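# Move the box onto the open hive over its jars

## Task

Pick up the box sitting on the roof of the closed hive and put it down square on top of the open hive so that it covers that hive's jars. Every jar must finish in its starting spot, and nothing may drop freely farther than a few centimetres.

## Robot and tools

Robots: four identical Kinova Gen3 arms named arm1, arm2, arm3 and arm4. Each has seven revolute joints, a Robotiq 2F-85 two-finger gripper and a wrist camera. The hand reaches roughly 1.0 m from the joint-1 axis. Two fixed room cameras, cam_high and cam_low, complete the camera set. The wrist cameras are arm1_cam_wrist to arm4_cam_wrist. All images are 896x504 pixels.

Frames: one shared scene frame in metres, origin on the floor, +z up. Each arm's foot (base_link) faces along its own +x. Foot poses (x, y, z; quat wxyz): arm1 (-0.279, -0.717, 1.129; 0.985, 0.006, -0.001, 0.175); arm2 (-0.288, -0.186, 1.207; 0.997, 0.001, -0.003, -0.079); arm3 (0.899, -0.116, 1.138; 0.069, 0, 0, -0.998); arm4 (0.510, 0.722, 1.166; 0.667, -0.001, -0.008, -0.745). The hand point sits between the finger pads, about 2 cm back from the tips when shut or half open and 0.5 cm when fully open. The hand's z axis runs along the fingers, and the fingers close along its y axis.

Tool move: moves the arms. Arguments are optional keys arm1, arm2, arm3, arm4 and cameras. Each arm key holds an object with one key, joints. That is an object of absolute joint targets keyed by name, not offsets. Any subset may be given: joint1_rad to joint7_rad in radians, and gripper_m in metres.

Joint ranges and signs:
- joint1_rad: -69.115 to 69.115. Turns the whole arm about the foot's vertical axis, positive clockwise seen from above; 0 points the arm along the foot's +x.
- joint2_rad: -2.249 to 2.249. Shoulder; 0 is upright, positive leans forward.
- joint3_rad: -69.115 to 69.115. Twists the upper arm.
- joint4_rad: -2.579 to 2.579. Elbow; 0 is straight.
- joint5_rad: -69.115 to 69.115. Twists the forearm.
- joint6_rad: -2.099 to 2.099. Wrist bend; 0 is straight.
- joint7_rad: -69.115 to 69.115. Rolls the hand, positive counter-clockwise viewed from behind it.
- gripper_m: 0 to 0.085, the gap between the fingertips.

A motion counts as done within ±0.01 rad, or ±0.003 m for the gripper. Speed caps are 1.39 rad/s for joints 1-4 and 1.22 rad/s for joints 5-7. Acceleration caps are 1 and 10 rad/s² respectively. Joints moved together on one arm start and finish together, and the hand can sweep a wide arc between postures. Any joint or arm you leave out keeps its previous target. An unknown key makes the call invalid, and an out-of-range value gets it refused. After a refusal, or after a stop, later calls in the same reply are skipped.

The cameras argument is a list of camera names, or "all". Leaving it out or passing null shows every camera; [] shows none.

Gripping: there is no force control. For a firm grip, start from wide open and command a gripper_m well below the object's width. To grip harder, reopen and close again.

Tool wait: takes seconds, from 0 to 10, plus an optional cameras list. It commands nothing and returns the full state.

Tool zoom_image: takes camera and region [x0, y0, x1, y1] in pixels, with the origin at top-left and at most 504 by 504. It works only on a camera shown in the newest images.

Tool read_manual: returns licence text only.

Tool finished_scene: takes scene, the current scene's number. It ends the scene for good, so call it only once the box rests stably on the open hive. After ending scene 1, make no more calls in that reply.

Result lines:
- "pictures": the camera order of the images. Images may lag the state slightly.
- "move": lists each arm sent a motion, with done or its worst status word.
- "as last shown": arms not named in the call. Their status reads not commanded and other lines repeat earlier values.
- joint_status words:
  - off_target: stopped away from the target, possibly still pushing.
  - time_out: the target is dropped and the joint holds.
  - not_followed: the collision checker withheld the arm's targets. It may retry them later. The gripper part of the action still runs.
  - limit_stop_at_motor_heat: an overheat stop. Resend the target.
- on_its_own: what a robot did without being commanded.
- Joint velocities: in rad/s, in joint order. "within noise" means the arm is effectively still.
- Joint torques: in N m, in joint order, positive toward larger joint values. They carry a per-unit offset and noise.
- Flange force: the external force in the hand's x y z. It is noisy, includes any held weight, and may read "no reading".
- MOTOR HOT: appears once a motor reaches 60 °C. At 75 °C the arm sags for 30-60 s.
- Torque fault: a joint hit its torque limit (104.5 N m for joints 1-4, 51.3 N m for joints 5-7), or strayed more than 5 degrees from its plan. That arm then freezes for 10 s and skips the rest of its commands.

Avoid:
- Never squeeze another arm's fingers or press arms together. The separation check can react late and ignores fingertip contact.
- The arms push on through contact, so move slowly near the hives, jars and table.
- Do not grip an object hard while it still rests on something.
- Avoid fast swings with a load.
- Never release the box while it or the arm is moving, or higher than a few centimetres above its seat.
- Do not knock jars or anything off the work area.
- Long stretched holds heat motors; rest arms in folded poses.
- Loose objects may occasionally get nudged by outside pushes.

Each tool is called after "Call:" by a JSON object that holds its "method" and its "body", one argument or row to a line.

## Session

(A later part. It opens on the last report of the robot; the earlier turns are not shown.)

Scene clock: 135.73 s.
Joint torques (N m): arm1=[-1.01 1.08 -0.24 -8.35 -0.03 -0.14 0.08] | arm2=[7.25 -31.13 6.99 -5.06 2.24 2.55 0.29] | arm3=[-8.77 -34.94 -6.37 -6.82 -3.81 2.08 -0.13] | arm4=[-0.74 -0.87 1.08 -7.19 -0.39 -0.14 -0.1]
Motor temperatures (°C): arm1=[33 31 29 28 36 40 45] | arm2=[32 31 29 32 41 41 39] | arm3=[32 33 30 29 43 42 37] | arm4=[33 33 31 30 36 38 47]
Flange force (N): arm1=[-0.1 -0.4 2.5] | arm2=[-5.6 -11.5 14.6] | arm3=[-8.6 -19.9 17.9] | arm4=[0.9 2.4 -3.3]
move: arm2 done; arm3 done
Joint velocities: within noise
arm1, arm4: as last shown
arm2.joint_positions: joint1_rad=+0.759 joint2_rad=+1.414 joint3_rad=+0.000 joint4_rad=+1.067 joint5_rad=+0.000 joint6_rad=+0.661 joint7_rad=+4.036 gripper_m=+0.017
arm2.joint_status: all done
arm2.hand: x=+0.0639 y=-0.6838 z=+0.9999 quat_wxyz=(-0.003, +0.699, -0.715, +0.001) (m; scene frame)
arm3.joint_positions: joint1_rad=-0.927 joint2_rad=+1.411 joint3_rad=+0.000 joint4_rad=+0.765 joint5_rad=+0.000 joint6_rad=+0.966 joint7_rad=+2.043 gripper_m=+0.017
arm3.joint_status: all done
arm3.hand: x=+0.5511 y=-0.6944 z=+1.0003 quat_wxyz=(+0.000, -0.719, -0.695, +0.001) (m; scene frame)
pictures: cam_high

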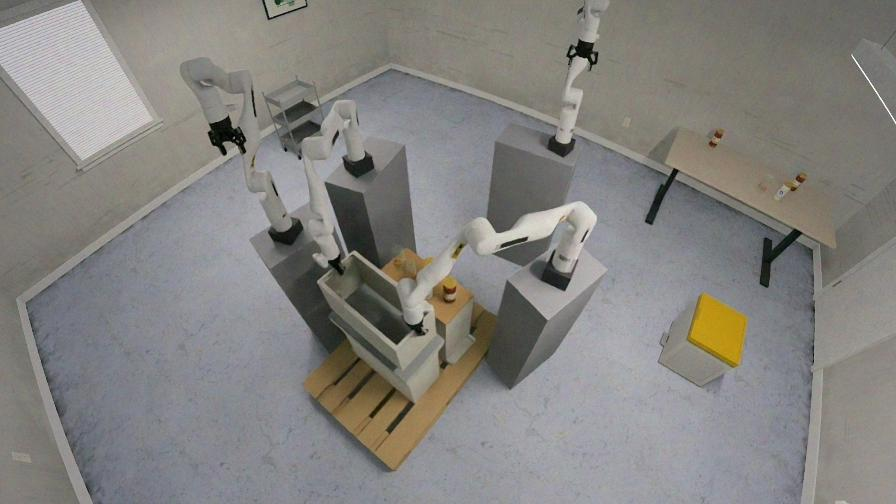

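Call:
{"method": "move", "body": {
  "arm2": {"joints":{"joint2_rad":1.3100,"joint4_rad":1.1335,"joint6_rad":0.6981}},
  "arm3": {"joints":{"joint2_rad":1.3186,"joint4_rad":0.8114,"joint6_rad":1.0116}},
  "cameras": []
}}

Call:
{"method": "move", "body": {
  "arm2": {"joints":{"joint2_rad":1.2127,"joint4_rad":1.1776,"joint6_rad":0.7513}},
  "arm3": {"joints":{"joint2_rad":1.2367,"joint4_rad":0.8306,"joint6_rad":1.0743}},
  "cameras": ["cam_low"]
}}

Call:
{"method": "move", "body": {
  "arm2": {"joints":{"joint1_rad":0.7076,"joint2_rad":1.1468,"joint4_rad":1.3723,"joint6_rad":0.6225,"joint7_rad":3.9823}},
  "arm3": {"joints":{"joint1_rad":-0.8859,"joint2_rad":1.1375,"joint4_rad":1.0759,"joint6_rad":0.9282,"joint7_rad":2.0822}},
  "cameras": []
}}

Call:
{"method": "move", "body": {
  "arm2": {"joints":{"joint1_rad":0.6482,"joint2_rad":1.0951,"joint4_rad":1.5407,"joint6_rad":0.5058,"joint7_rad":3.9207}},
  "arm3": {"joints":{"joint1_rad":-0.8390,"joint2_rad":1.0605,"joint4_rad":1.2729,"joint6_rad":0.8082,"joint7_rad":2.1269}},
  "cameras": []
}}

Call:
{"method": "move", "body": {
  "arm2": {"joints":{"joint1_rad":0.5796,"joint2_rad":1.0553,"joint4_rad":1.6880,"joint6_rad":0.3983,"joint7_rad":3.8499}},
  "arm3": {"joints":{"joint1_rad":-0.7852,"joint2_rad":0.9982,"joint4_rad":1.4398,"joint6_rad":0.7036,"joint7_rad":2.1783}},
  "cameras": ["cam_high"]
}}

Call:
{"method": "move", "body": {
  "arm2": {"joints":{"joint1_rad":0.5000,"joint2_rad":1.0257,"joint4_rad":1.8179,"joint6_rad":0.2980,"joint7_rad":3.7680}},
  "arm3": {"joints":{"joint1_rad":-0.7240,"joint2_rad":0.9465,"joint4_rad":1.5845,"joint6_rad":0.6106,"joint7_rad":2.2373}},
  "cameras": []
}}

Call:
{"method": "move", "body": {
  "arm2": {"joints":{"joint1_rad":0.4075,"joint2_rad":1.0053,"joint4_rad":1.9317,"joint6_rad":0.2046,"joint7_rad":3.6732}},
  "arm3": {"joints":{"joint1_rad":-0.6538,"joint2_rad":0.9045,"joint4_rad":1.7104,"joint6_rad":0.5267,"joint7_rad":2.3052}},
  "cameras": []
}}

Call:
{"method": "move", "body": {
  "arm2": {"joints":{"joint1_rad":0.3011,"joint2_rad":0.9929,"joint4_rad":2.0294,"joint6_rad":0.1193,"joint7_rad":3.5645}},
  "arm3": {"joints":{"joint1_rad":-0.5739,"joint2_rad":0.8705,"joint4_rad":1.8199,"joint6_rad":0.4512,"joint7_rad":2.3829}},
  "cameras": []
}}

Call:
{"method": "move", "body": {
  "arm2": {"joints":{"joint1_rad":0.1798,"joint2_rad":0.9875,"joint4_rad":2.1090,"joint6_rad":0.0451,"joint7_rad":3.4409}},
  "arm3": {"joints":{"joint1_rad":-0.4828,"joint2_rad":0.8439,"joint4_rad":1.9124,"joint6_rad":0.3853,"joint7_rad":2.4717}},
  "cameras": []
}}

Call:
{"method": "wait", "body": {
  "seconds": 0.4
}}

Call:
{"method": "zoom_image", "body": {
  "camera": "cam_high",
  "region": [290, 170, 540, 430]
}}

Call:
{"method": "zoom_image", "body": {
  "camera": "cam_low",
  "region": [320, 130, 560, 300]
}}

Scene clock: 156.57 s.
Joint torques (N m): arm1=[-1.02 1.09 -0.13 -8.41 0.01 -0.11 0.1] | arm2=[7.45 -31.55 7.19 -5.44 2.36 2.6 0.31] | arm3=[-9.04 -34.89 -6.54 -7.08 -4.02 2.26 -0.16] | arm4=[-0.68 -0.89 1.06 -7.05 -0.39 -0.15 -0.12]
Motor temperatures (°C): arm1=[33 31 29 28 36 40 45] | arm2=[32 32 29 32 41 41 39] | arm3=[32 34 30 29 43 42 37] | arm4=[33 33 31 30 36 38 47]
Flange force (N): arm1=[0.1 0.0 2.8] | arm2=[-5.2 -12.3 15.6] | arm3=[-7.8 -20.0 17.1] | arm4=[0.7 2.3 -3.9]
move: arm2 done; arm3 done
Joint velocities: within noise
arm1, arm4: as last shown
arm2.joint_positions: joint1_rad=+0.759 joint2_rad=+1.310 joint3_rad=+0.000 joint4_rad=+1.134 joint5_rad=+0.000 joint6_rad=+0.698 joint7_rad=+4.036 gripper_m=+0.017
arm2.joint_status: all done
arm2.hand: x=+0.0636 y=-0.6839 z=+1.0499 quat_wxyz=(-0.003, +0.699, -0.715, +0.001) (m; scene frame)
arm3.joint_positions: joint1_rad=-0.928 joint2_rad=+1.319 joint3_rad=+0.000 joint4_rad=+0.811 joint5_rad=+0.000 joint6_rad=+1.012 joint7_rad=+2.043 gripper_m=+0.017
arm3.joint_status: all done
arm3.hand: x=+0.5512 y=-0.6944 z=+1.0502 quat_wxyz=(+0.000, -0.719, -0.695, +0.001) (m; scene frame)
pictures: none
No camera images: "cameras" was empty.

Scene clock: 157.50 s.
Joint torques (N m): arm1=[-1.08 1.09 -0.28 -8.32 -0.04 -0.15 0.12] | arm2=[7.44 -31.88 7.02 -6.33 2.46 2.53 0.29] | arm3=[-8.86 -35.01 -6.32 -7.66 -4.1 2.21 -0.29] | arm4=[-0.72 -0.83 1.02 -7.05 -0.38 -0.13 -0.1]
Motor temperatures (°C): arm1=[33 31 29 28 36 40 45] | arm2=[32 32 29 32 41 41 39] | arm3=[32 34 30 29 43 42 37] | arm4=[33 33 31 30 36 38 47]
Flange force (N): arm1=[-0.1 -0.4 2.4] | arm2=[-5.6 -11.9 16.0] | arm3=[-7.6 -19.8 16.3] | arm4=[0.8 2.2 -3.8]
move: arm2 done; arm3 done
Joint velocities: within noise
arm1, arm4: as last shown
arm2.joint_positions: joint1_rad=+0.759 joint2_rad=+1.213 joint3_rad=+0.000 joint4_rad=+1.178 joint5_rad=+0.000 joint6_rad=+0.751 joint7_rad=+4.036 gripper_m=+0.017
arm2.joint_status: all done
arm2.hand: x=+0.0633 y=-0.6841 z=+1.0999 quat_wxyz=(-0.003, +0.699, -0.715, +0.001) (m; scene frame)
arm3.joint_positions: joint1_rad=-0.928 joint2_rad=+1.237 joint3_rad=+0.000 joint4_rad=+0.831 joint5_rad=+0.000 joint6_rad=+1.074 joint7_rad=+2.043 gripper_m=+0.017
arm3.joint_status: all done
arm3.hand: x=+0.5513 y=-0.6943 z=+1.1002 quat_wxyz=(+0.000, -0.719, -0.695, +0.001) (m; scene frame)
pictures: cam_low

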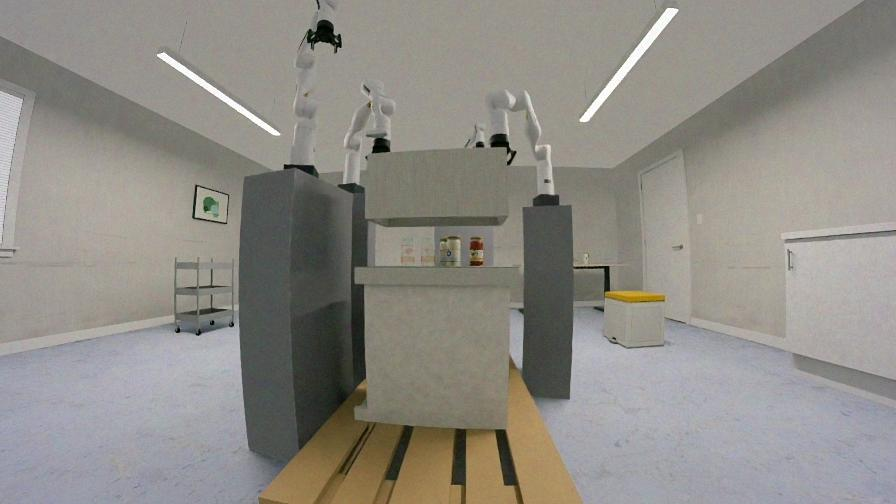

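Scene clock: 158.80 s.
Joint torques (N m): arm1=[-1.03 1.12 -0.24 -8.36 -0.04 -0.15 0.12] | arm2=[5.56 -29.82 5.91 -5.08 1.75 2.28 0.19] | arm3=[-6.21 -33.52 -5.23 -6.64 -3.16 2.02 -0.33] | arm4=[-0.66 -0.91 1.03 -7.18 -0.37 -0.14 -0.16]
Motor temperatures (°C): arm1=[33 31 29 28 36 40 45] | arm2=[32 32 29 32 41 41 39] | arm3=[32 34 30 29 43 42 37] | arm4=[33 33 31 30 36 38 47]
Flange force (N): arm1=[0.0 -0.4 2.5] | arm2=[-4.7 -9.5 15.5] | arm3=[-6.9 -16.4 16.9] | arm4=[0.8 2.1 -3.4]
move: arm2 done; arm3 done
Joint velocities: within noise
arm1, arm4: as last shown
arm2.joint_positions: joint1_rad=+0.708 joint2_rad=+1.147 joint3_rad=+0.000 joint4_rad=+1.372 joint5_rad=+0.000 joint6_rad=+0.623 joint7_rad=+3.982 gripper_m=+0.017
arm2.joint_status: all done
arm2.hand: x=+0.0614 y=-0.6336 z=+1.1000 quat_wxyz=(-0.003, +0.698, -0.716, +0.001) (m; scene frame)
arm3.joint_positions: joint1_rad=-0.886 joint2_rad=+1.137 joint3_rad=+0.000 joint4_rad=+1.076 joint5_rad=+0.000 joint6_rad=+0.928 joint7_rad=+2.082 gripper_m=+0.017
arm3.joint_status: all done
arm3.hand: x=+0.5485 y=-0.6449 z=+1.1002 quat_wxyz=(+0.000, -0.719, -0.695, +0.001) (m; scene frame)
pictures: none
No camera images: "cameras" was empty.

Scene clock: 160.00 s.
Joint torques (N m): arm1=[-1.02 1.16 -0.14 -8.36 -0.03 -0.1 0.11] | arm2=[4.37 -27.82 5.07 -3.51 1.31 2.28 0.2] | arm3=[-4.91 -31.62 -4.71 -5.45 -2.66 1.99 -0.28] | arm4=[-0.7 -0.91 0.94 -7.05 -0.4 -0.12 -0.12]
Motor temperatures (°C): arm1=[33 31 29 28 36 40 45] | arm2=[32 32 29 32 41 41 39] | arm3=[32 34 30 29 43 42 37] | arm4=[33 33 31 30 36 38 47]
Flange force (N): arm1=[0.1 -0.1 2.7] | arm2=[-3.8 -8.6 15.6] | arm3=[-6.1 -14.7 17.0] | arm4=[0.6 1.9 -3.8]
move: arm2 done; arm3 done
Joint velocities: within noise
arm1, arm4: as last shown
arm2.joint_positions: joint1_rad=+0.648 joint2_rad=+1.095 joint3_rad=+0.000 joint4_rad=+1.541 joint5_rad=+0.000 joint6_rad=+0.506 joint7_rad=+3.921 gripper_m=+0.017
arm2.joint_status: all done
arm2.hand: x=+0.0594 y=-0.5829 z=+1.1001 quat_wxyz=(-0.003, +0.697, -0.717, +0.001) (m; scene frame)
arm3.joint_positions: joint1_rad=-0.839 joint2_rad=+1.061 joint3_rad=+0.000 joint4_rad=+1.273 joint5_rad=+0.000 joint6_rad=+0.808 joint7_rad=+2.127 gripper_m=+0.017
arm3.joint_status: all done
arm3.hand: x=+0.5460 y=-0.5955 z=+1.1002 quat_wxyz=(+0.000, -0.720, -0.694, +0.001) (m; scene frame)
pictures: none
No camera images: "cameras" was empty.

Scene clock: 161.13 s.
Joint torques (N m): arm1=[-0.97 1.22 -0.29 -8.36 -0.06 -0.12 0.17] | arm2=[2.91 -26.58 3.59 -2.95 0.76 1.81 0.13] | arm3=[-2.88 -29.82 -3.09 -4.79 -2.01 1.67 -0.2] | arm4=[-0.68 -0.88 0.97 -7.19 -0.41 -0.14 -0.09]
Motor temperatures (°C): arm1=[33 31 29 28 36 40 45] | arm2=[32 32 29 32 41 41 39] | arm3=[32 34 30 29 43 42 37] | arm4=[33 33 31 30 36 38 47]
Flange force (N): arm1=[0.2 -0.6 2.7] | arm2=[-3.4 -5.8 15.6] | arm3=[-5.6 -11.3 16.7] | arm4=[0.9 2.1 -3.3]
move: arm2 done; arm3 done
Joint velocities: within noise
arm1, arm4: as last shown
arm2.joint_positions: joint1_rad=+0.580 joint2_rad=+1.055 joint3_rad=+0.000 joint4_rad=+1.688 joint5_rad=+0.000 joint6_rad=+0.398 joint7_rad=+3.850 gripper_m=+0.017
arm2.joint_status: all done
arm2.hand: x=+0.0574 y=-0.5324 z=+1.1001 quat_wxyz=(-0.003, +0.697, -0.718, +0.001) (m; scene frame)
arm3.joint_positions: joint1_rad=-0.785 joint2_rad=+0.998 joint3_rad=+0.000 joint4_rad=+1.440 joint5_rad=+0.000 joint6_rad=+0.704 joint7_rad=+2.178 gripper_m=+0.017
arm3.joint_status: all done
arm3.hand: x=+0.5433 y=-0.5459 z=+1.1001 quat_wxyz=(+0.000, -0.721, -0.693, +0.001) (m; scene frame)
pictures: cam_high

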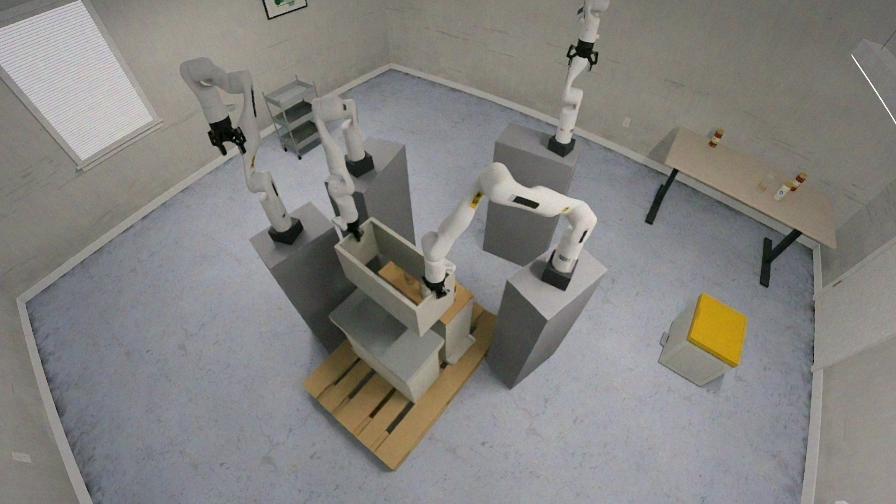

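Scene clock: 162.20 s.
Joint torques (N m): arm1=[-1 1.14 -0.18 -8.35 0 -0.11 0.13] | arm2=[1.56 -25.44 2.09 -2.67 0.36 1.29 0.08] | arm3=[-1.04 -28.48 -1.49 -4.46 -1.38 1.2 -0.18] | arm4=[-0.69 -0.83 1.02 -7.11 -0.41 -0.14 -0.13]
Motor temperatures (°C): arm1=[33 31 29 28 36 40 45] | arm2=[32 32 29 32 41 41 39] | arm3=[32 34 30 29 43 42 37] | arm4=[33 33 31 30 36 38 47]
Flange force (N): arm1=[0.1 -0.1 2.6] | arm2=[-2.9 -2.6 15.4] | arm3=[-5.6 -8.0 16.6] | arm4=[0.9 2.1 -3.6]
move: arm2 done; arm3 done
Joint velocities: within noise
arm1.joint_positions: joint1_rad=+1.200 joint2_rad=-0.480 joint3_rad=-0.110 joint4_rad=+1.473 joint5_rad=-0.081 joint6_rad=+2.000 joint7_rad=+1.200 gripper_m=+0.085
arm1.joint_status: not commanded
arm1.hand: x=-0.1887 y=-0.7939 z=+1.6499 quat_wxyz=(-0.070, -0.512, -0.856, -0.002) (m; scene frame)
arm2.joint_positions: joint1_rad=+0.500 joint2_rad=+1.026 joint3_rad=+0.000 joint4_rad=+1.818 joint5_rad=+0.000 joint6_rad=+0.298 joint7_rad=+3.768 gripper_m=+0.017
arm2.joint_status: all done
arm2.hand: x=+0.0555 y=-0.4820 z=+1.1002 quat_wxyz=(-0.003, +0.696, -0.718, +0.001) (m; scene frame)
arm3.joint_positions: joint1_rad=-0.724 joint2_rad=+0.946 joint3_rad=+0.000 joint4_rad=+1.584 joint5_rad=+0.000 joint6_rad=+0.611 joint7_rad=+2.237 gripper_m=+0.017
arm3.joint_status: all done
arm3.hand: x=+0.5408 y=-0.4965 z=+1.1002 quat_wxyz=(+0.000, -0.722, -0.692, +0.001) (m; scene frame)
arm4.joint_positions: joint1_rad=-0.456 joint2_rad=-0.317 joint3_rad=-0.060 joint4_rad=+1.454 joint5_rad=+0.009 joint6_rad=+2.008 joint7_rad=+1.355 gripper_m=+0.085
arm4.joint_status: not commanded
arm4.hand: x=+0.5438 y=+0.5786 z=+1.6739 quat_wxyz=(+0.001, -0.639, -0.769, +0.013) (m; scene frame)
pictures: none
No camera images: "cameras" was empty.

Scene clock: 163.23 s.
Joint torques (N m): arm1=[-1.06 1.18 -0.21 -8.45 -0.05 -0.11 0.11] | arm2=[0.31 -25.09 0.58 -3.21 0.08 0.42 0.08] | arm3=[0.56 -27.42 0.07 -4.93 -0.83 0.61 -0.1] | arm4=[-0.64 -0.92 0.99 -7.05 -0.38 -0.14 -0.08]
Motor temperatures (°C): arm1=[33 31 29 28 36 40 45] | arm2=[32 32 29 32 41 41 39] | arm3=[32 34 30 29 43 42 37] | arm4=[33 33 31 30 36 38 47]
Flange force (N): arm1=[0.2 -0.4 3.1] | arm2=[-2.4 1.5 15.6] | arm3=[-4.6 -3.3 16.6] | arm4=[0.6 2.2 -3.9]
move: arm2 done; arm3 done
Joint velocities: within noise
arm1, arm4: as last shown
arm2.joint_positions: joint1_rad=+0.407 joint2_rad=+1.005 joint3_rad=+0.000 joint4_rad=+1.932 joint5_rad=+0.000 joint6_rad=+0.205 joint7_rad=+3.673 gripper_m=+0.017
arm2.joint_status: all done
arm2.hand: x=+0.0536 y=-0.4314 z=+1.1002 quat_wxyz=(-0.003, +0.695, -0.719, +0.001) (m; scene frame)
arm3.joint_positions: joint1_rad=-0.654 joint2_rad=+0.904 joint3_rad=+0.000 joint4_rad=+1.710 joint5_rad=+0.000 joint6_rad=+0.527 joint7_rad=+2.305 gripper_m=+0.017
arm3.joint_status: all done
arm3.hand: x=+0.5380 y=-0.4471 z=+1.1001 quat_wxyz=(+0.000, -0.723, -0.691, +0.001) (m; scene frame)
pictures: none
No camera images: "cameras" was empty.

Scene clock: 164.20 s.
Joint torques (N m): arm1=[-1.03 1.1 -0.17 -8.41 0.02 -0.15 0.13] | arm2=[-0.46 -24.51 -0.41 -3.07 0.06 -0.12 0.17] | arm3=[1.07 -25.98 0.8 -4.67 -0.47 0.23 0.05] | arm4=[-0.69 -0.87 0.99 -7.07 -0.4 -0.14 -0.08]
Motor temperatures (°C): arm1=[33 31 29 28 36 40 45] | arm2=[32 32 29 32 41 41 39] | arm3=[32 34 30 29 43 42 37] | arm4=[33 33 31 30 36 38 47]
Flange force (N): arm1=[0.1 -0.1 2.7] | arm2=[-1.3 3.8 15.8] | arm3=[-4.3 -1.4 15.9] | arm4=[0.8 2.2 -3.8]
move: arm2 done; arm3 done
Joint velocities: within noise
arm1, arm4: as last shown
arm2.joint_positions: joint1_rad=+0.301 joint2_rad=+0.993 joint3_rad=+0.000 joint4_rad=+2.029 joint5_rad=+0.000 joint6_rad=+0.119 joint7_rad=+3.564 gripper_m=+0.017
arm2.joint_status: all done
arm2.hand: x=+0.0515 y=-0.3809 z=+1.1004 quat_wxyz=(-0.003, +0.694, -0.720, +0.001) (m; scene frame)
arm3.joint_positions: joint1_rad=-0.574 joint2_rad=+0.870 joint3_rad=+0.000 joint4_rad=+1.820 joint5_rad=+0.000 joint6_rad=+0.451 joint7_rad=+2.383 gripper_m=+0.017
arm3.joint_status: all done
arm3.hand: x=+0.5355 y=-0.3976 z=+1.1000 quat_wxyz=(+0.000, -0.723, -0.691, +0.001) (m; scene frame)
pictures: none
No camera images: "cameras" was empty.

Scene clock: 165.20 s.
Joint torques (N m): arm1=[-0.99 1.15 -0.17 -8.41 -0.01 -0.1 0.11] | arm2=[-1.23 -24.81 -1.43 -4.48 0.14 -1.2 0.27] | arm3=[1.96 -25.68 1.79 -6.07 -0.1 -0.72 0.17] | arm4=[-0.67 -0.87 0.98 -7.06 -0.38 -0.17 -0.12]
Motor temperatures (°C): arm1=[33 31 29 28 36 40 45] | arm2=[32 32 29 32 41 41 39] | arm3=[32 34 30 29 43 42 37] | arm4=[33 33 31 30 36 38 47]
Flange force (N): arm1=[0.2 -0.2 2.9] | arm2=[-0.5 8.5 15.8] | arm3=[-3.5 3.4 15.8] | arm4=[0.7 2.0 -3.9]
move: arm2 done; arm3 done
Joint velocities: within noise
arm1, arm4: as last shown
arm2.joint_positions: joint1_rad=+0.180 joint2_rad=+0.987 joint3_rad=+0.000 joint4_rad=+2.109 joint5_rad=+0.000 joint6_rad=+0.045 joint7_rad=+3.441 gripper_m=+0.017
arm2.joint_status: all done
arm2.hand: x=+0.0495 y=-0.3304 z=+1.1004 quat_wxyz=(-0.003, +0.693, -0.721, +0.001) (m; scene frame)
arm3.joint_positions: joint1_rad=-0.483 joint2_rad=+0.844 joint3_rad=+0.000 joint4_rad=+1.912 joint5_rad=+0.000 joint6_rad=+0.385 joint7_rad=+2.472 gripper_m=+0.017
arm3.joint_status: all done
arm3.hand: x=+0.5327 y=-0.3480 z=+1.1000 quat_wxyz=(+0.000, -0.724, -0.690, +0.001) (m; scene frame)
pictures: none
No camera images: "cameras" was empty.

Scene clock: 165.60 s.
Joint torques (N m): arm1=[-1.06 1.11 -0.29 -8.39 -0.02 -0.08 0.14] | arm2=[-1.21 -24.71 -1.34 -4.38 0.14 -1.13 0.26] | arm3=[1.83 -25.79 1.73 -6.01 -0.17 -0.73 0.23] | arm4=[-0.66 -0.87 1 -7.14 -0.4 -0.12 -0.07]
Motor temperatures (°C): arm1=[33 31 29 28 36 40 45] | arm2=[32 32 29 32 41 41 39] | arm3=[32 34 30 29 43 42 37] | arm4=[33 33 31 30 36 38 47]
Flange force (N): arm1=[0.0 -0.4 2.8] | arm2=[-0.5 8.4 15.7] | arm3=[-3.5 3.0 16.1] | arm4=[0.8 2.2 -3.5]
Joint velocities: within noise
arm1.joint_positions: joint1_rad=+1.200 joint2_rad=-0.480 joint3_rad=-0.110 joint4_rad=+1.473 joint5_rad=-0.081 joint6_rad=+2.000 joint7_rad=+1.200 gripper_m=+0.085
arm1.joint_status: not commanded
arm1.hand: x=-0.1887 y=-0.7939 z=+1.6499 quat_wxyz=(-0.070, -0.512, -0.856, -0.002) (m; scene frame)
arm2.joint_positions: joint1_rad=+0.180 joint2_rad=+0.988 joint3_rad=+0.000 joint4_rad=+2.109 joint5_rad=+0.000 joint6_rad=+0.045 joint7_rad=+3.441 gripper_m=+0.017
arm2.joint_status: all done
arm2.hand: x=+0.0495 y=-0.3304 z=+1.1004 quat_wxyz=(-0.003, +0.693, -0.721, +0.001) (m; scene frame)
arm3.joint_positions: joint1_rad=-0.483 joint2_rad=+0.844 joint3_rad=+0.000 joint4_rad=+1.912 joint5_rad=+0.000 joint6_rad=+0.385 joint7_rad=+2.472 gripper_m=+0.017
arm3.joint_status: all done
arm3.hand: x=+0.5328 y=-0.3481 z=+1.1000 quat_wxyz=(+0.000, -0.724, -0.690, +0.001) (m; scene frame)
arm4.joint_positions: joint1_rad=-0.456 joint2_rad=-0.317 joint3_rad=-0.060 joint4_rad=+1.454 joint5_rad=+0.009 joint6_rad=+2.008 joint7_rad=+1.355 gripper_m=+0.085
arm4.joint_status: not commanded
arm4.hand: x=+0.5438 y=+0.5786 z=+1.6739 quat_wxyz=(+0.001, -0.639, -0.769, +0.013) (m; scene frame)
wait: 0.40 s; at rest by 0.27 s
pictures: arm1_cam_wrist, arm2_cam_wrist, arm3_cam_wrist, arm4_cam_wrist, cam_high, cam_low

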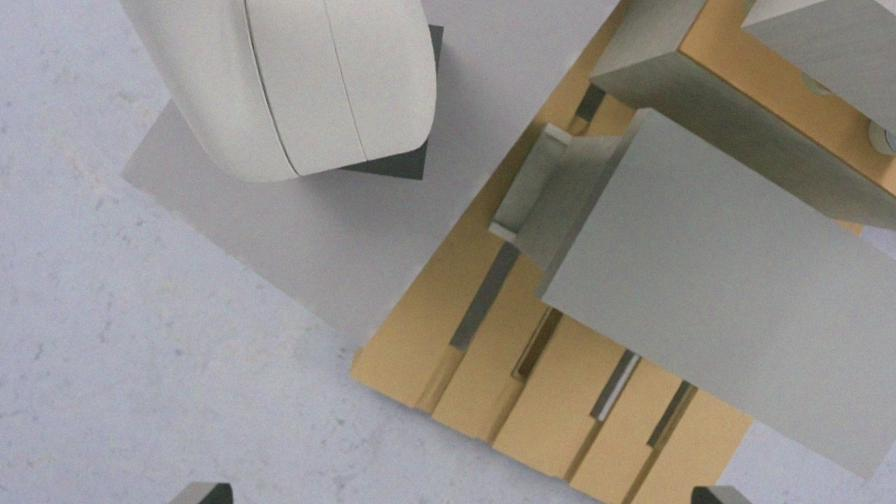

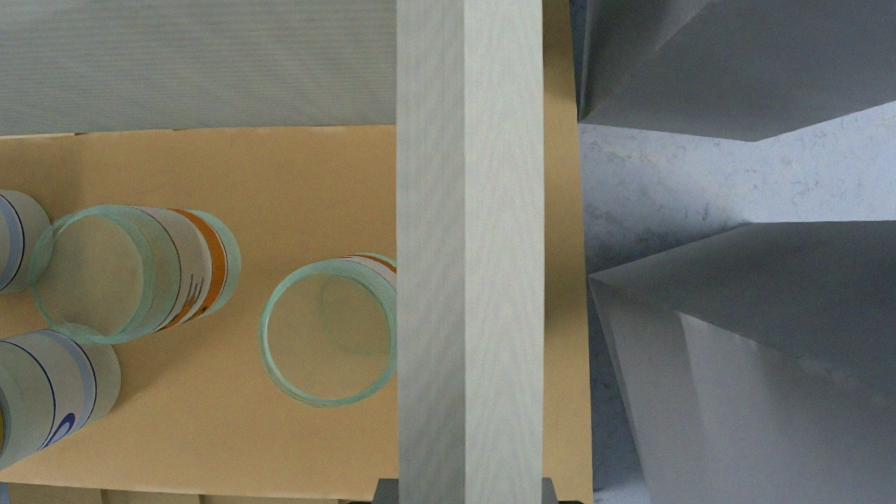

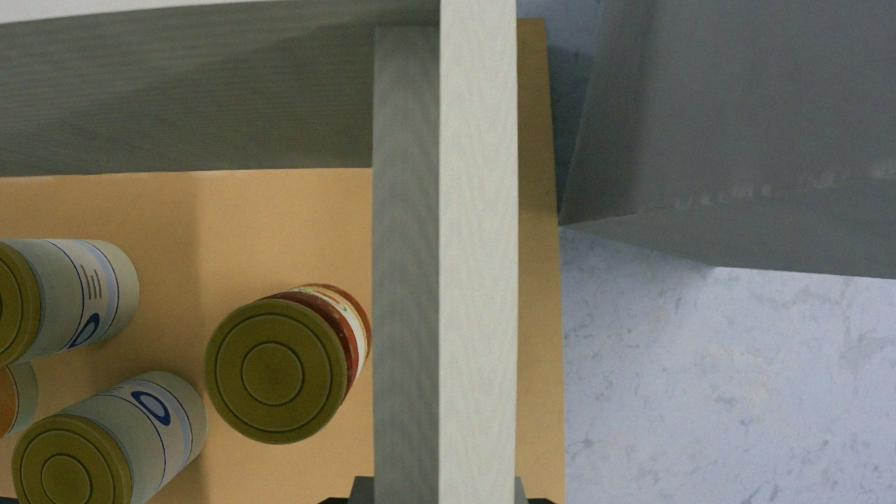

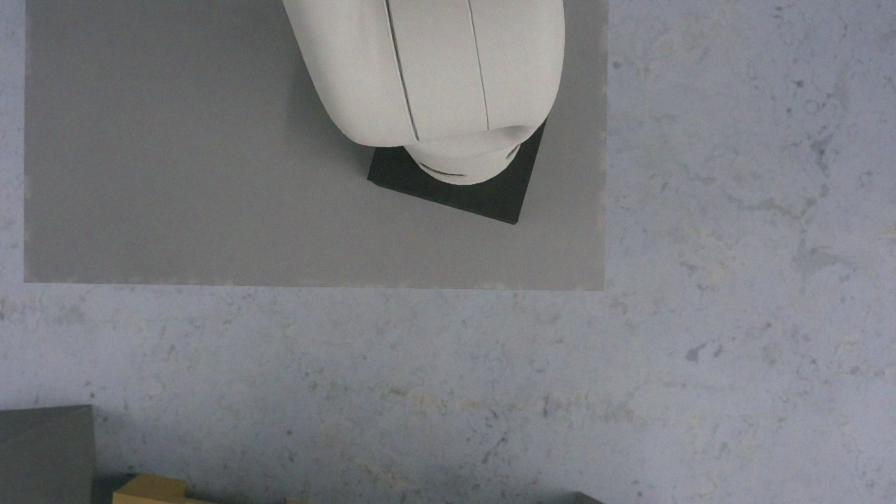

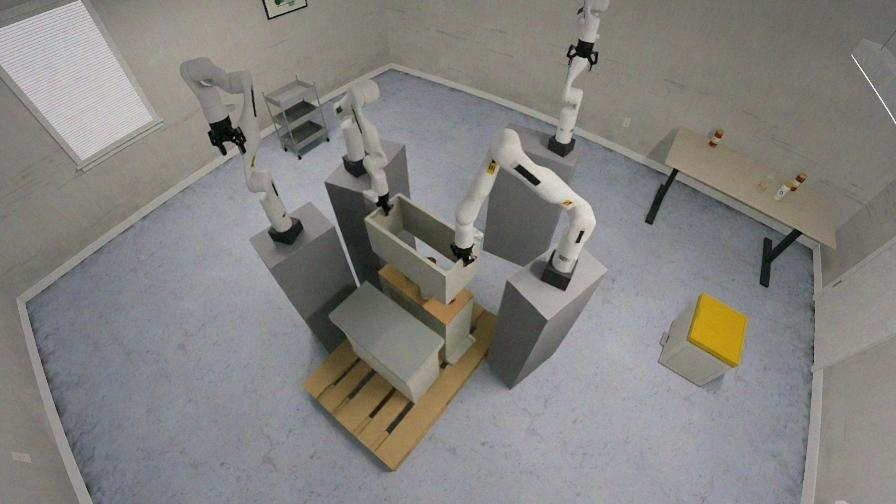

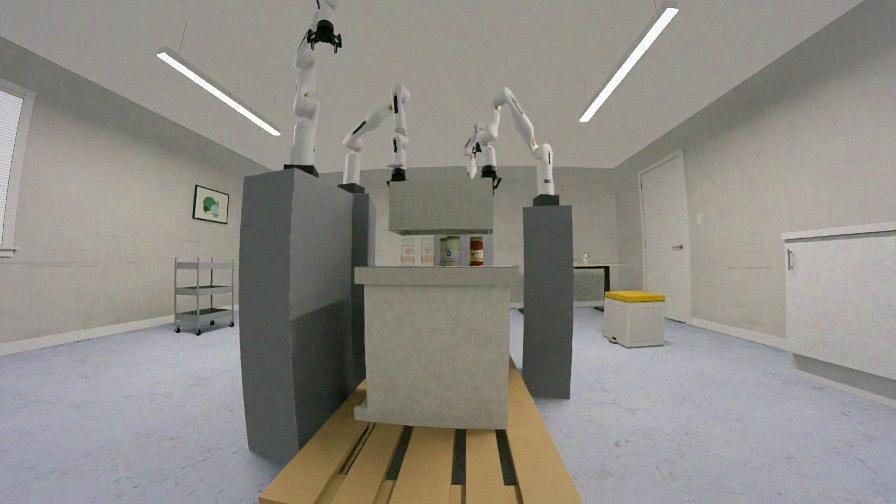

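Scaled by 1.938 from the camera's 896x504 image, which has a finer 1280x720 frame.

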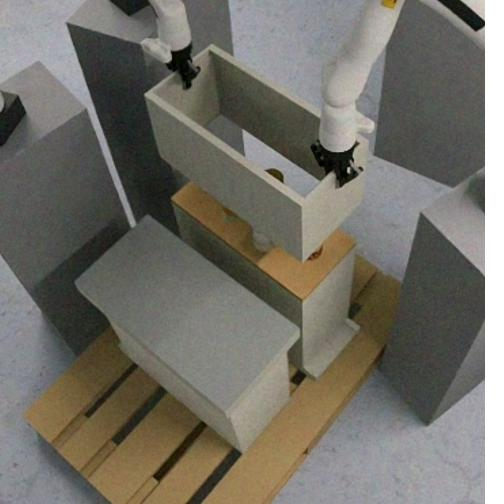

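Scaled by 2.100 from the camera's 896x504 image, which has a finer 1280x720 frame.

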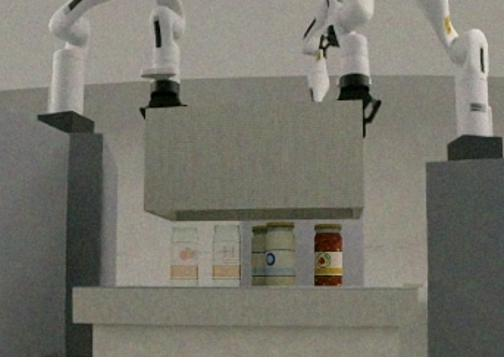

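Call:
{"method": "zoom_image", "body": {
  "camera": "arm2_cam_wrist",
  "region": [0, 400, 420, 504]
}}

Call:
{"method": "zoom_image", "body": {
  "camera": "arm3_cam_wrist",
  "region": [0, 130, 400, 504]
}}

Call:
{"method": "zoom_image", "body": {
  "camera": "arm1_cam_wrist",
  "region": [560, 0, 896, 240]
}}

Scaled by 1.200 from the camera's 896x504 image, which has a finer 1280x720 frame.

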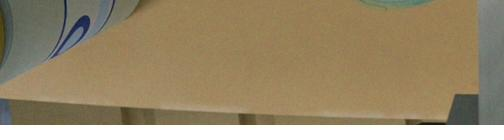

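Scaled by 1.260 from the camera's 896x504 image, which has a finer 1280x720 frame.

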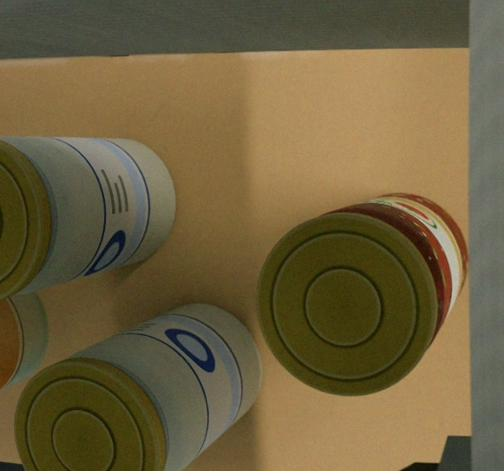

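Scaled by 1.500 from the camera's 896x504 image, which has a finer 1280x720 frame.

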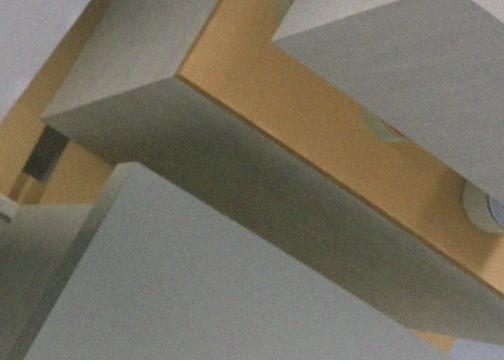

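Call:
{"method": "move", "body": {
  "arm2": {"joints":{"joint1_rad":0.1876,"joint2_rad":1.3084,"joint4_rad":1.9601,"joint6_rad":-0.1269,"joint7_rad":3.4488}},
  "arm3": {"joints":{"joint1_rad":-0.4890,"joint2_rad":1.1335,"joint4_rad":1.8387,"joint6_rad":0.1694,"joint7_rad":2.4655}},
  "cameras": []
}}

Call:
{"method": "move", "body": {
  "arm2": {"joints":{"joint2_rad":1.4457,"joint4_rad":1.8587,"joint6_rad":-0.1628}},
  "arm3": {"joints":{"joint2_rad":1.2666,"joint4_rad":1.7703,"joint6_rad":0.1047}},
  "cameras": []
}}

Call:
{"method": "wait", "body": {
  "seconds": 0.3,
  "cameras": ["arm1_cam_wrist","arm2_cam_wrist","arm3_cam_wrist","cam_high","cam_low"]
}}

Call:
{"method": "zoom_image", "body": {
  "camera": "cam_high",
  "region": [360, 180, 500, 340]
}}

Call:
{"method": "zoom_image", "body": {
  "camera": "arm1_cam_wrist",
  "region": [560, 0, 896, 240]
}}

Scene clock: 228.37 s.
Joint torques (N m): arm1=[-0.98 1.11 -0.25 -8.42 -0.03 -0.13 0.13] | arm2=[-0.88 -24.5 -0.77 -0.14 0.16 -0.23 0.25] | arm3=[1.14 -27.75 1.26 -2.53 -0.23 -0.57 0.27] | arm4=[-0.6 -0.85 1.09 -7.1 -0.42 -0.11 -0.09]
Motor temperatures (°C): arm1=[33 31 29 28 36 40 45] | arm2=[32 33 29 32 41 41 39] | arm3=[32 35 30 29 43 42 37] | arm4=[33 33 31 30 36 38 47]
Flange force (N): arm1=[0.1 -0.4 2.8] | arm2=[0.0 5.2 13.6] | arm3=[-3.2 0.4 18.4] | arm4=[0.8 2.4 -3.6]
move: arm2 done; arm3 done
Joint velocities: within noise
arm1, arm4: as last shown
arm2.joint_positions: joint1_rad=+0.188 joint2_rad=+1.308 joint3_rad=+0.000 joint4_rad=+1.960 joint5_rad=+0.000 joint6_rad=-0.127 joint7_rad=+3.449 gripper_m=+0.017
arm2.joint_status: all done
arm2.hand: x=+0.0503 y=-0.3333 z=+0.9800 quat_wxyz=(-0.003, +0.693, -0.721, +0.002) (m; scene frame)
arm3.joint_positions: joint1_rad=-0.489 joint2_rad=+1.134 joint3_rad=+0.000 joint4_rad=+1.839 joint5_rad=+0.000 joint6_rad=+0.169 joint7_rad=+2.466 gripper_m=+0.017
arm3.joint_status: all done
arm3.hand: x=+0.5328 y=-0.3514 z=+0.9800 quat_wxyz=(+0.000, -0.724, -0.690, +0.001) (m; scene frame)
pictures: none
No camera images: "cameras" was empty.

Scene clock: 229.43 s.
Joint torques (N m): arm1=[-1.03 1.15 -0.22 -8.39 -0.03 -0.1 0.17] | arm2=[-0.69 -23.6 -0.43 1.81 0.18 0.51 0.27] | arm3=[0.39 -27.65 0.29 -0.75 -0.19 -0.12 0.31] | arm4=[-0.75 -0.86 1.02 -7.01 -0.42 -0.18 -0.12]
Motor temperatures (°C): arm1=[33 31 29 28 36 40 45] | arm2=[32 33 29 32 41 41 39] | arm3=[32 35 30 29 43 42 37] | arm4=[33 33 31 30 36 38 47]
Flange force (N): arm1=[0.1 -0.2 2.8] | arm2=[0.3 2.8 13.5] | arm3=[-2.7 -1.7 19.0] | arm4=[0.7 2.1 -4.1]
move: arm2 done; arm3 done
Joint velocities: within noise
arm1, arm4: as last shown
arm2.joint_positions: joint1_rad=+0.188 joint2_rad=+1.446 joint3_rad=+0.000 joint4_rad=+1.859 joint5_rad=+0.000 joint6_rad=-0.163 joint7_rad=+3.449 gripper_m=+0.017
arm2.joint_status: all done
arm2.hand: x=+0.0505 y=-0.3331 z=+0.9250 quat_wxyz=(-0.003, +0.693, -0.721, +0.001) (m; scene frame)
arm3.joint_positions: joint1_rad=-0.489 joint2_rad=+1.267 joint3_rad=+0.000 joint4_rad=+1.770 joint5_rad=+0.000 joint6_rad=+0.105 joint7_rad=+2.466 gripper_m=+0.017
arm3.joint_status: all done
arm3.hand: x=+0.5327 y=-0.3516 z=+0.9251 quat_wxyz=(+0.000, -0.724, -0.690, +0.001) (m; scene frame)
pictures: none
No camera images: "cameras" was empty.

Scene clock: 229.73 s.
Joint torques (N m): arm1=[-1.05 1.18 -0.22 -8.43 -0.03 -0.08 0.16] | arm2=[-0.65 -23.65 -0.32 1.8 0.15 0.5 0.28] | arm3=[0.59 -27.67 0.53 -0.72 -0.24 -0.06 0.19] | arm4=[-0.71 -0.92 0.99 -7.09 -0.39 -0.16 -0.11]
Motor temperatures (°C): arm1=[33 31 29 28 36 40 45] | arm2=[32 33 29 32 41 41 39] | arm3=[32 35 30 29 43 42 37] | arm4=[33 33 31 30 36 38 47]
Flange force (N): arm1=[0.2 -0.2 3.1] | arm2=[0.2 2.8 13.5] | arm3=[-2.8 -1.4 19.2] | arm4=[0.7 2.1 -3.8]
Joint velocities: within noise
arm1.joint_positions: joint1_rad=+1.200 joint2_rad=-0.480 joint3_rad=-0.110 joint4_rad=+1.473 joint5_rad=-0.081 joint6_rad=+2.000 joint7_rad=+1.200 gripper_m=+0.085
arm1.joint_status: not commanded
arm1.hand: x=-0.1887 y=-0.7939 z=+1.6499 quat_wxyz=(-0.070, -0.512, -0.856, -0.002) (m; scene frame)
arm2.joint_positions: joint1_rad=+0.188 joint2_rad=+1.446 joint3_rad=+0.000 joint4_rad=+1.859 joint5_rad=+0.000 joint6_rad=-0.163 joint7_rad=+3.449 gripper_m=+0.017
arm2.joint_status: all done
arm2.hand: x=+0.0505 y=-0.3331 z=+0.9250 quat_wxyz=(-0.003, +0.693, -0.721, +0.001) (m; scene frame)
arm3.joint_positions: joint1_rad=-0.489 joint2_rad=+1.267 joint3_rad=+0.000 joint4_rad=+1.770 joint5_rad=+0.000 joint6_rad=+0.105 joint7_rad=+2.466 gripper_m=+0.017
arm3.joint_status: all done
arm3.hand: x=+0.5327 y=-0.3516 z=+0.9251 quat_wxyz=(+0.000, -0.724, -0.690, +0.001) (m; scene frame)
arm4.joint_positions: joint1_rad=-0.456 joint2_rad=-0.317 joint3_rad=-0.060 joint4_rad=+1.454 joint5_rad=+0.009 joint6_rad=+2.008 joint7_rad=+1.355 gripper_m=+0.085
arm4.joint_status: not commanded
arm4.hand: x=+0.5438 y=+0.5786 z=+1.6739 quat_wxyz=(+0.001, -0.639, -0.769, +0.013) (m; scene frame)
wait: 0.30 s; at rest by 0.27 s
pictures: arm1_cam_wrist, arm2_cam_wrist, arm3_cam_wrist, cam_high, cam_low

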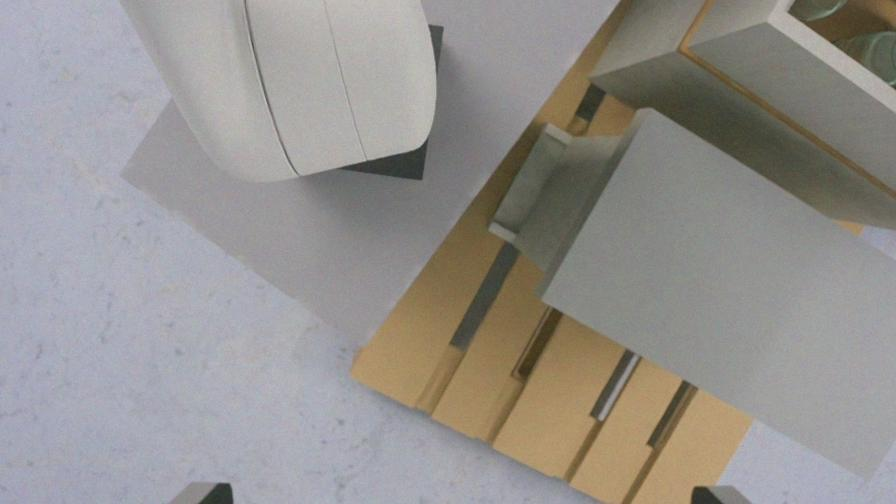

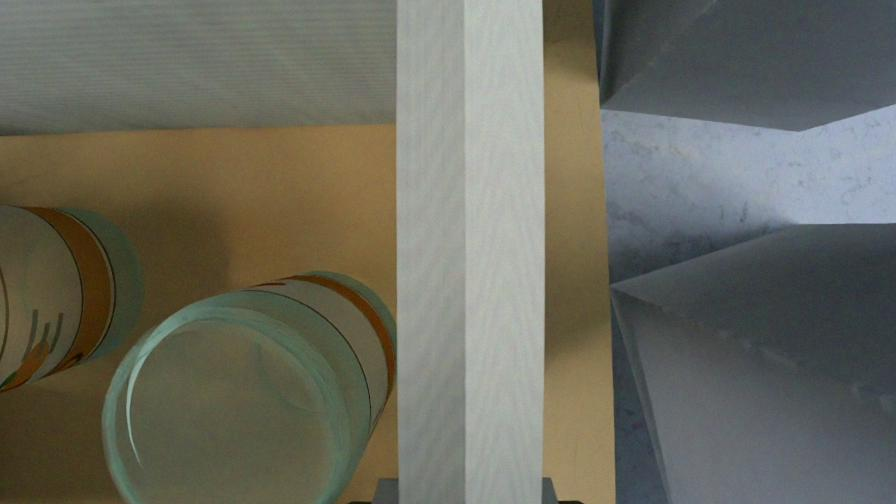

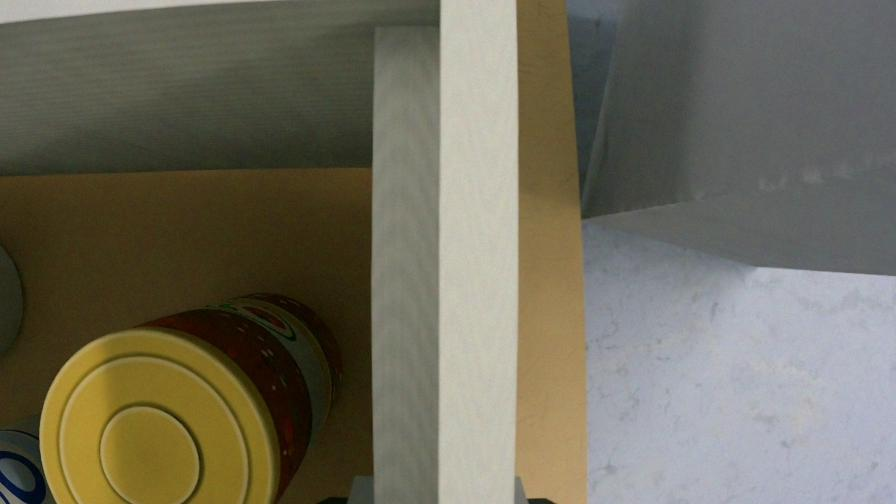

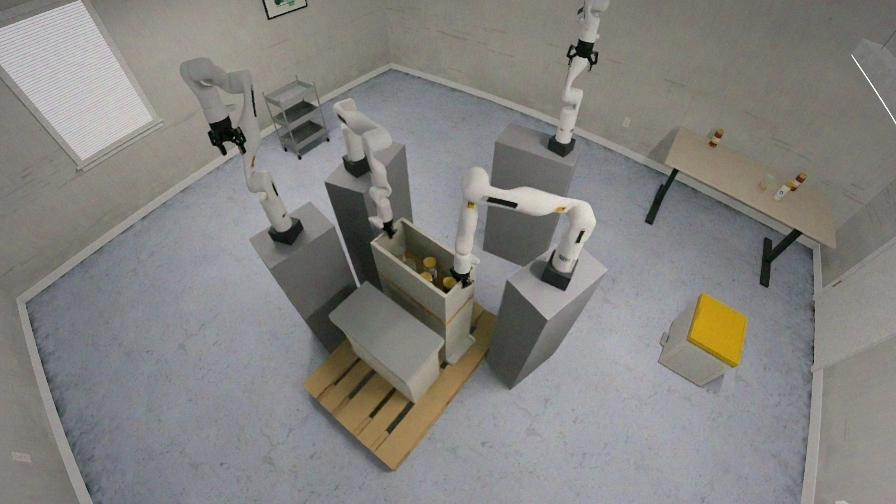

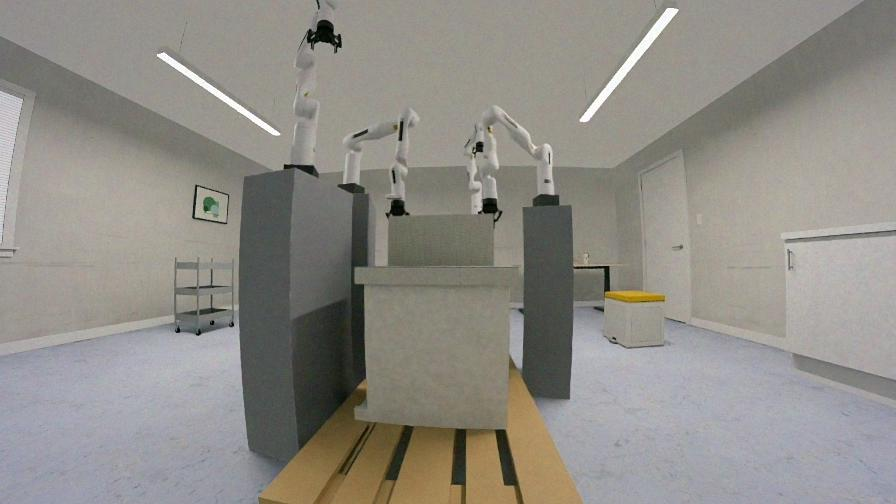

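Scaled by 3.150 from the camera's 896x504 image, which has a finer 1280x720 frame.

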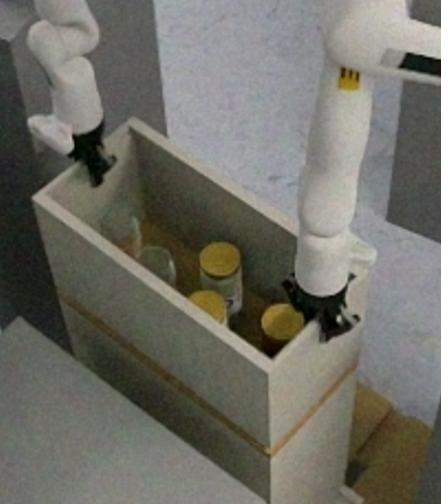

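Scaled by 1.500 from the camera's 896x504 image, which has a finer 1280x720 frame.

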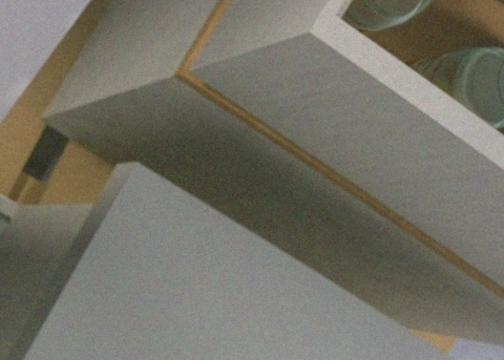

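Call:
{"method": "move", "body": {
  "arm2": {"joints":{"joint1_rad":0.1979,"joint2_rad":1.4739,"joint4_rad":1.8301,"joint6_rad":-0.1624,"joint7_rad":3.4591}},
  "arm3": {"joints":{"joint1_rad":-0.4965,"joint2_rad":1.2962,"joint4_rad":1.7449,"joint6_rad":0.1005,"joint7_rad":2.4580}},
  "cameras": ["arm1_cam_wrist"]
}}

Call:
{"method": "move", "body": {
  "arm2": {"joints":{"joint2_rad":1.4790,"joint4_rad":1.8258,"joint6_rad":-0.1632}},
  "arm3": {"joints":{"joint2_rad":1.3009,"joint4_rad":1.7418,"joint6_rad":0.0989}},
  "cameras": ["arm1_cam_wrist"]
}}

Call:
{"method": "zoom_image", "body": {
  "camera": "arm1_cam_wrist",
  "region": [640, 0, 896, 220]
}}

Scene clock: 252.27 s.
Joint torques (N m): arm1=[-1.02 1.11 -0.21 -8.34 -0.01 -0.11 0.15] | arm2=[-0.79 -24.5 -0.6 1.74 0.28 0.21 0.36] | arm3=[0.23 -26.77 -0.08 -0.24 -0.13 0.15 0.36] | arm4=[-0.64 -0.98 1 -7.08 -0.34 -0.13 -0.13]
Motor temperatures (°C): arm1=[33 31 29 28 36 40 45] | arm2=[32 33 29 32 41 41 39] | arm3=[32 35 30 29 43 42 37] | arm4=[33 33 31 30 36 38 47]
Flange force (N): arm1=[0.0 -0.1 2.6] | arm2=[0.5 2.4 15.1] | arm3=[-2.8 -2.1 17.5] | arm4=[0.5 2.1 -3.8]
move: arm2 done; arm3 done
Joint velocities: within noise
arm1, arm4: as last shown
arm2.joint_positions: joint1_rad=+0.198 joint2_rad=+1.474 joint3_rad=+0.000 joint4_rad=+1.830 joint5_rad=+0.000 joint6_rad=-0.162 joint7_rad=+3.459 gripper_m=+0.017
arm2.joint_status: all done
arm2.hand: x=+0.0503 y=-0.3371 z=+0.9132 quat_wxyz=(-0.003, +0.693, -0.721, +0.001) (m; scene frame)
arm3.joint_positions: joint1_rad=-0.497 joint2_rad=+1.296 joint3_rad=+0.000 joint4_rad=+1.745 joint5_rad=+0.000 joint6_rad=+0.101 joint7_rad=+2.458 gripper_m=+0.017
arm3.joint_status: all done
arm3.hand: x=+0.5327 y=-0.3556 z=+0.9130 quat_wxyz=(+0.000, -0.724, -0.690, +0.001) (m; scene frame)
pictures: arm1_cam_wrist

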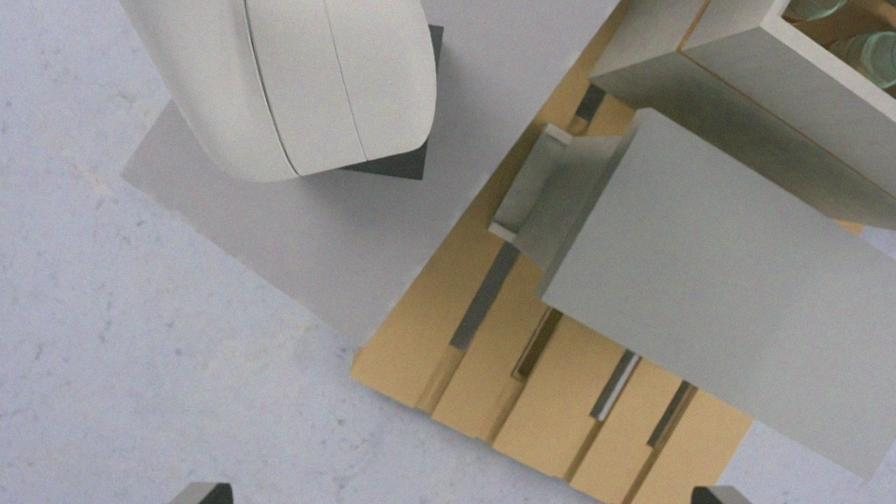

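Scene clock: 252.73 s.
Joint torques (N m): arm1=[-1.03 1.15 -0.3 -8.41 -0.05 -0.15 0.09] | arm2=[-0.55 -23.52 -0.19 2.29 0.19 0.64 0.33] | arm3=[0.27 -27.28 -0.05 -0.12 -0.21 0.05 0.2] | arm4=[-0.74 -0.95 1.04 -7.05 -0.38 -0.12 -0.12]
Motor temperatures (°C): arm1=[33 31 29 28 36 40 45] | arm2=[32 33 29 32 41 41 39] | arm3=[32 35 30 29 43 42 37] | arm4=[33 33 31 30 36 38 47]
Flange force (N): arm1=[0.1 -0.7 2.8] | arm2=[0.2 1.7 14.0] | arm3=[-3.1 -2.9 18.8] | arm4=[0.5 2.3 -3.9]
move: arm2 done; arm3 done
Joint velocities: within noise
arm1, arm4: as last shown
arm2.joint_positions: joint1_rad=+0.198 joint2_rad=+1.479 joint3_rad=+0.000 joint4_rad=+1.826 joint5_rad=+0.000 joint6_rad=-0.163 joint7_rad=+3.459 gripper_m=+0.017
arm2.joint_status: all done
arm2.hand: x=+0.0503 y=-0.3371 z=+0.9111 quat_wxyz=(-0.003, +0.693, -0.721, +0.001) (m; scene frame)
arm3.joint_positions: joint1_rad=-0.497 joint2_rad=+1.301 joint3_rad=+0.000 joint4_rad=+1.742 joint5_rad=+0.000 joint6_rad=+0.099 joint7_rad=+2.458 gripper_m=+0.017
arm3.joint_status: all done
arm3.hand: x=+0.5326 y=-0.3556 z=+0.9110 quat_wxyz=(+0.000, -0.724, -0.690, +0.001) (m; scene frame)
pictures: arm1_cam_wrist

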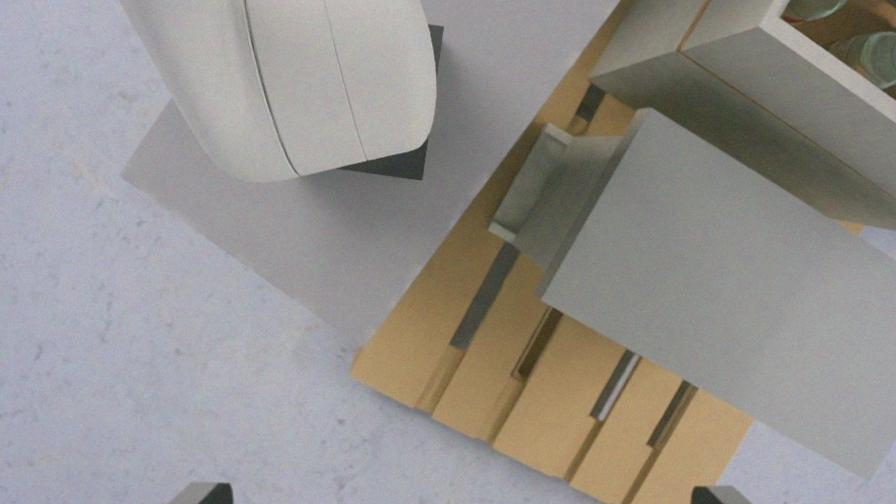

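Scaled by 1.969 from the camera's 896x504 image, which has a finer 1280x720 frame.

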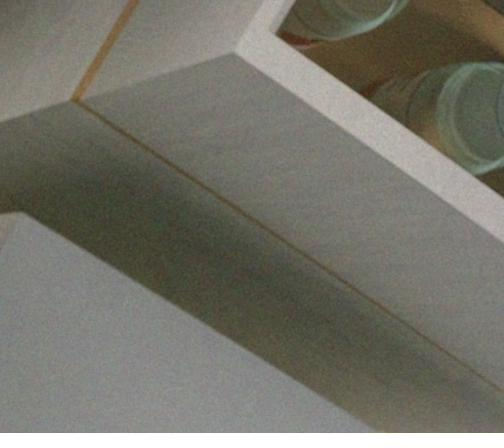

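Call:
{"method": "move", "body": {
  "arm2": {"joints":{"joint2_rad":1.4827,"joint4_rad":1.8226,"joint6_rad":-0.1637}},
  "arm3": {"joints":{"joint2_rad":1.3046,"joint4_rad":1.7395,"joint6_rad":0.0975}},
  "cameras": []
}}

Scene clock: 256.63 s.
Joint torques (N m): arm1=[-0.96 1.23 -0.22 -8.39 0.01 -0.13 0.15] | arm2=[-0.49 -23.58 -0.16 2.34 0.16 0.59 0.29] | arm3=[0.12 -27.02 -0.1 -0.06 -0.25 0.26 0.22] | arm4=[-0.75 -0.92 1.1 -7.07 -0.4 -0.17 -0.1]
Motor temperatures (°C): arm1=[33 31 29 28 36 40 45] | arm2=[32 33 29 32 41 41 39] | arm3=[32 36 30 29 43 42 37] | arm4=[33 33 31 30 36 38 47]
Flange force (N): arm1=[0.3 -0.3 2.8] | arm2=[0.2 1.4 14.2] | arm3=[-2.4 -2.6 18.4] | arm4=[0.7 2.4 -4.0]
move: arm2 done; arm3 done
Joint velocities: within noise
arm1, arm4: as last shown
arm2.joint_positions: joint1_rad=+0.198 joint2_rad=+1.483 joint3_rad=+0.000 joint4_rad=+1.823 joint5_rad=+0.000 joint6_rad=-0.164 joint7_rad=+3.459 gripper_m=+0.017
arm2.joint_status: all done
arm2.hand: x=+0.0503 y=-0.3370 z=+0.9096 quat_wxyz=(-0.003, +0.693, -0.721, +0.001) (m; scene frame)
arm3.joint_positions: joint1_rad=-0.497 joint2_rad=+1.305 joint3_rad=+0.000 joint4_rad=+1.740 joint5_rad=+0.000 joint6_rad=+0.097 joint7_rad=+2.458 gripper_m=+0.017
arm3.joint_status: all done
arm3.hand: x=+0.5327 y=-0.3556 z=+0.9095 quat_wxyz=(+0.000, -0.724, -0.690, +0.001) (m; scene frame)
pictures: none
No camera images: "cameras" was empty.

Call:
{"method": "move", "body": {
  "arm2": {"joints":{"joint2_rad":1.4864,"joint4_rad":1.8194,"joint6_rad":-0.1642}},
  "arm3": {"joints":{"joint2_rad":1.3083,"joint4_rad":1.7372,"joint6_rad":0.0961}},
  "cameras": []
}}

Scene clock: 261.10 s.
Joint torques (N m): arm1=[-1.06 1.14 -0.2 -8.42 0.02 -0.18 0.17] | arm2=[-0.46 -23.45 -0.2 2.57 0.17 0.66 0.27] | arm3=[-0.13 -26.8 -0.31 0.22 -0.23 0.3 0.31] | arm4=[-0.68 -0.88 1 -7.14 -0.42 -0.18 -0.08]
Motor temperatures (°C): arm1=[33 31 29 28 36 40 45] | arm2=[32 33 29 32 41 41 39] | arm3=[32 36 30 29 43 42 37] | arm4=[33 33 31 30 36 38 47]
Flange force (N): arm1=[0.3 -0.1 2.7] | arm2=[0.3 1.0 14.4] | arm3=[-2.5 -3.5 18.3] | arm4=[0.8 2.2 -3.6]
move: arm2 done; arm3 done
Joint velocities: within noise
arm1, arm4: as last shown
arm2.joint_positions: joint1_rad=+0.198 joint2_rad=+1.486 joint3_rad=+0.000 joint4_rad=+1.819 joint5_rad=+0.000 joint6_rad=-0.164 joint7_rad=+3.459 gripper_m=+0.017
arm2.joint_status: all done
arm2.hand: x=+0.0503 y=-0.3370 z=+0.9080 quat_wxyz=(-0.003, +0.693, -0.721, +0.001) (m; scene frame)
arm3.joint_positions: joint1_rad=-0.497 joint2_rad=+1.308 joint3_rad=+0.000 joint4_rad=+1.737 joint5_rad=+0.000 joint6_rad=+0.096 joint7_rad=+2.458 gripper_m=+0.017
arm3.joint_status: all done
arm3.hand: x=+0.5327 y=-0.3556 z=+0.9079 quat_wxyz=(+0.000, -0.724, -0.690, +0.001) (m; scene frame)
pictures: none
No camera images: "cameras" was empty.


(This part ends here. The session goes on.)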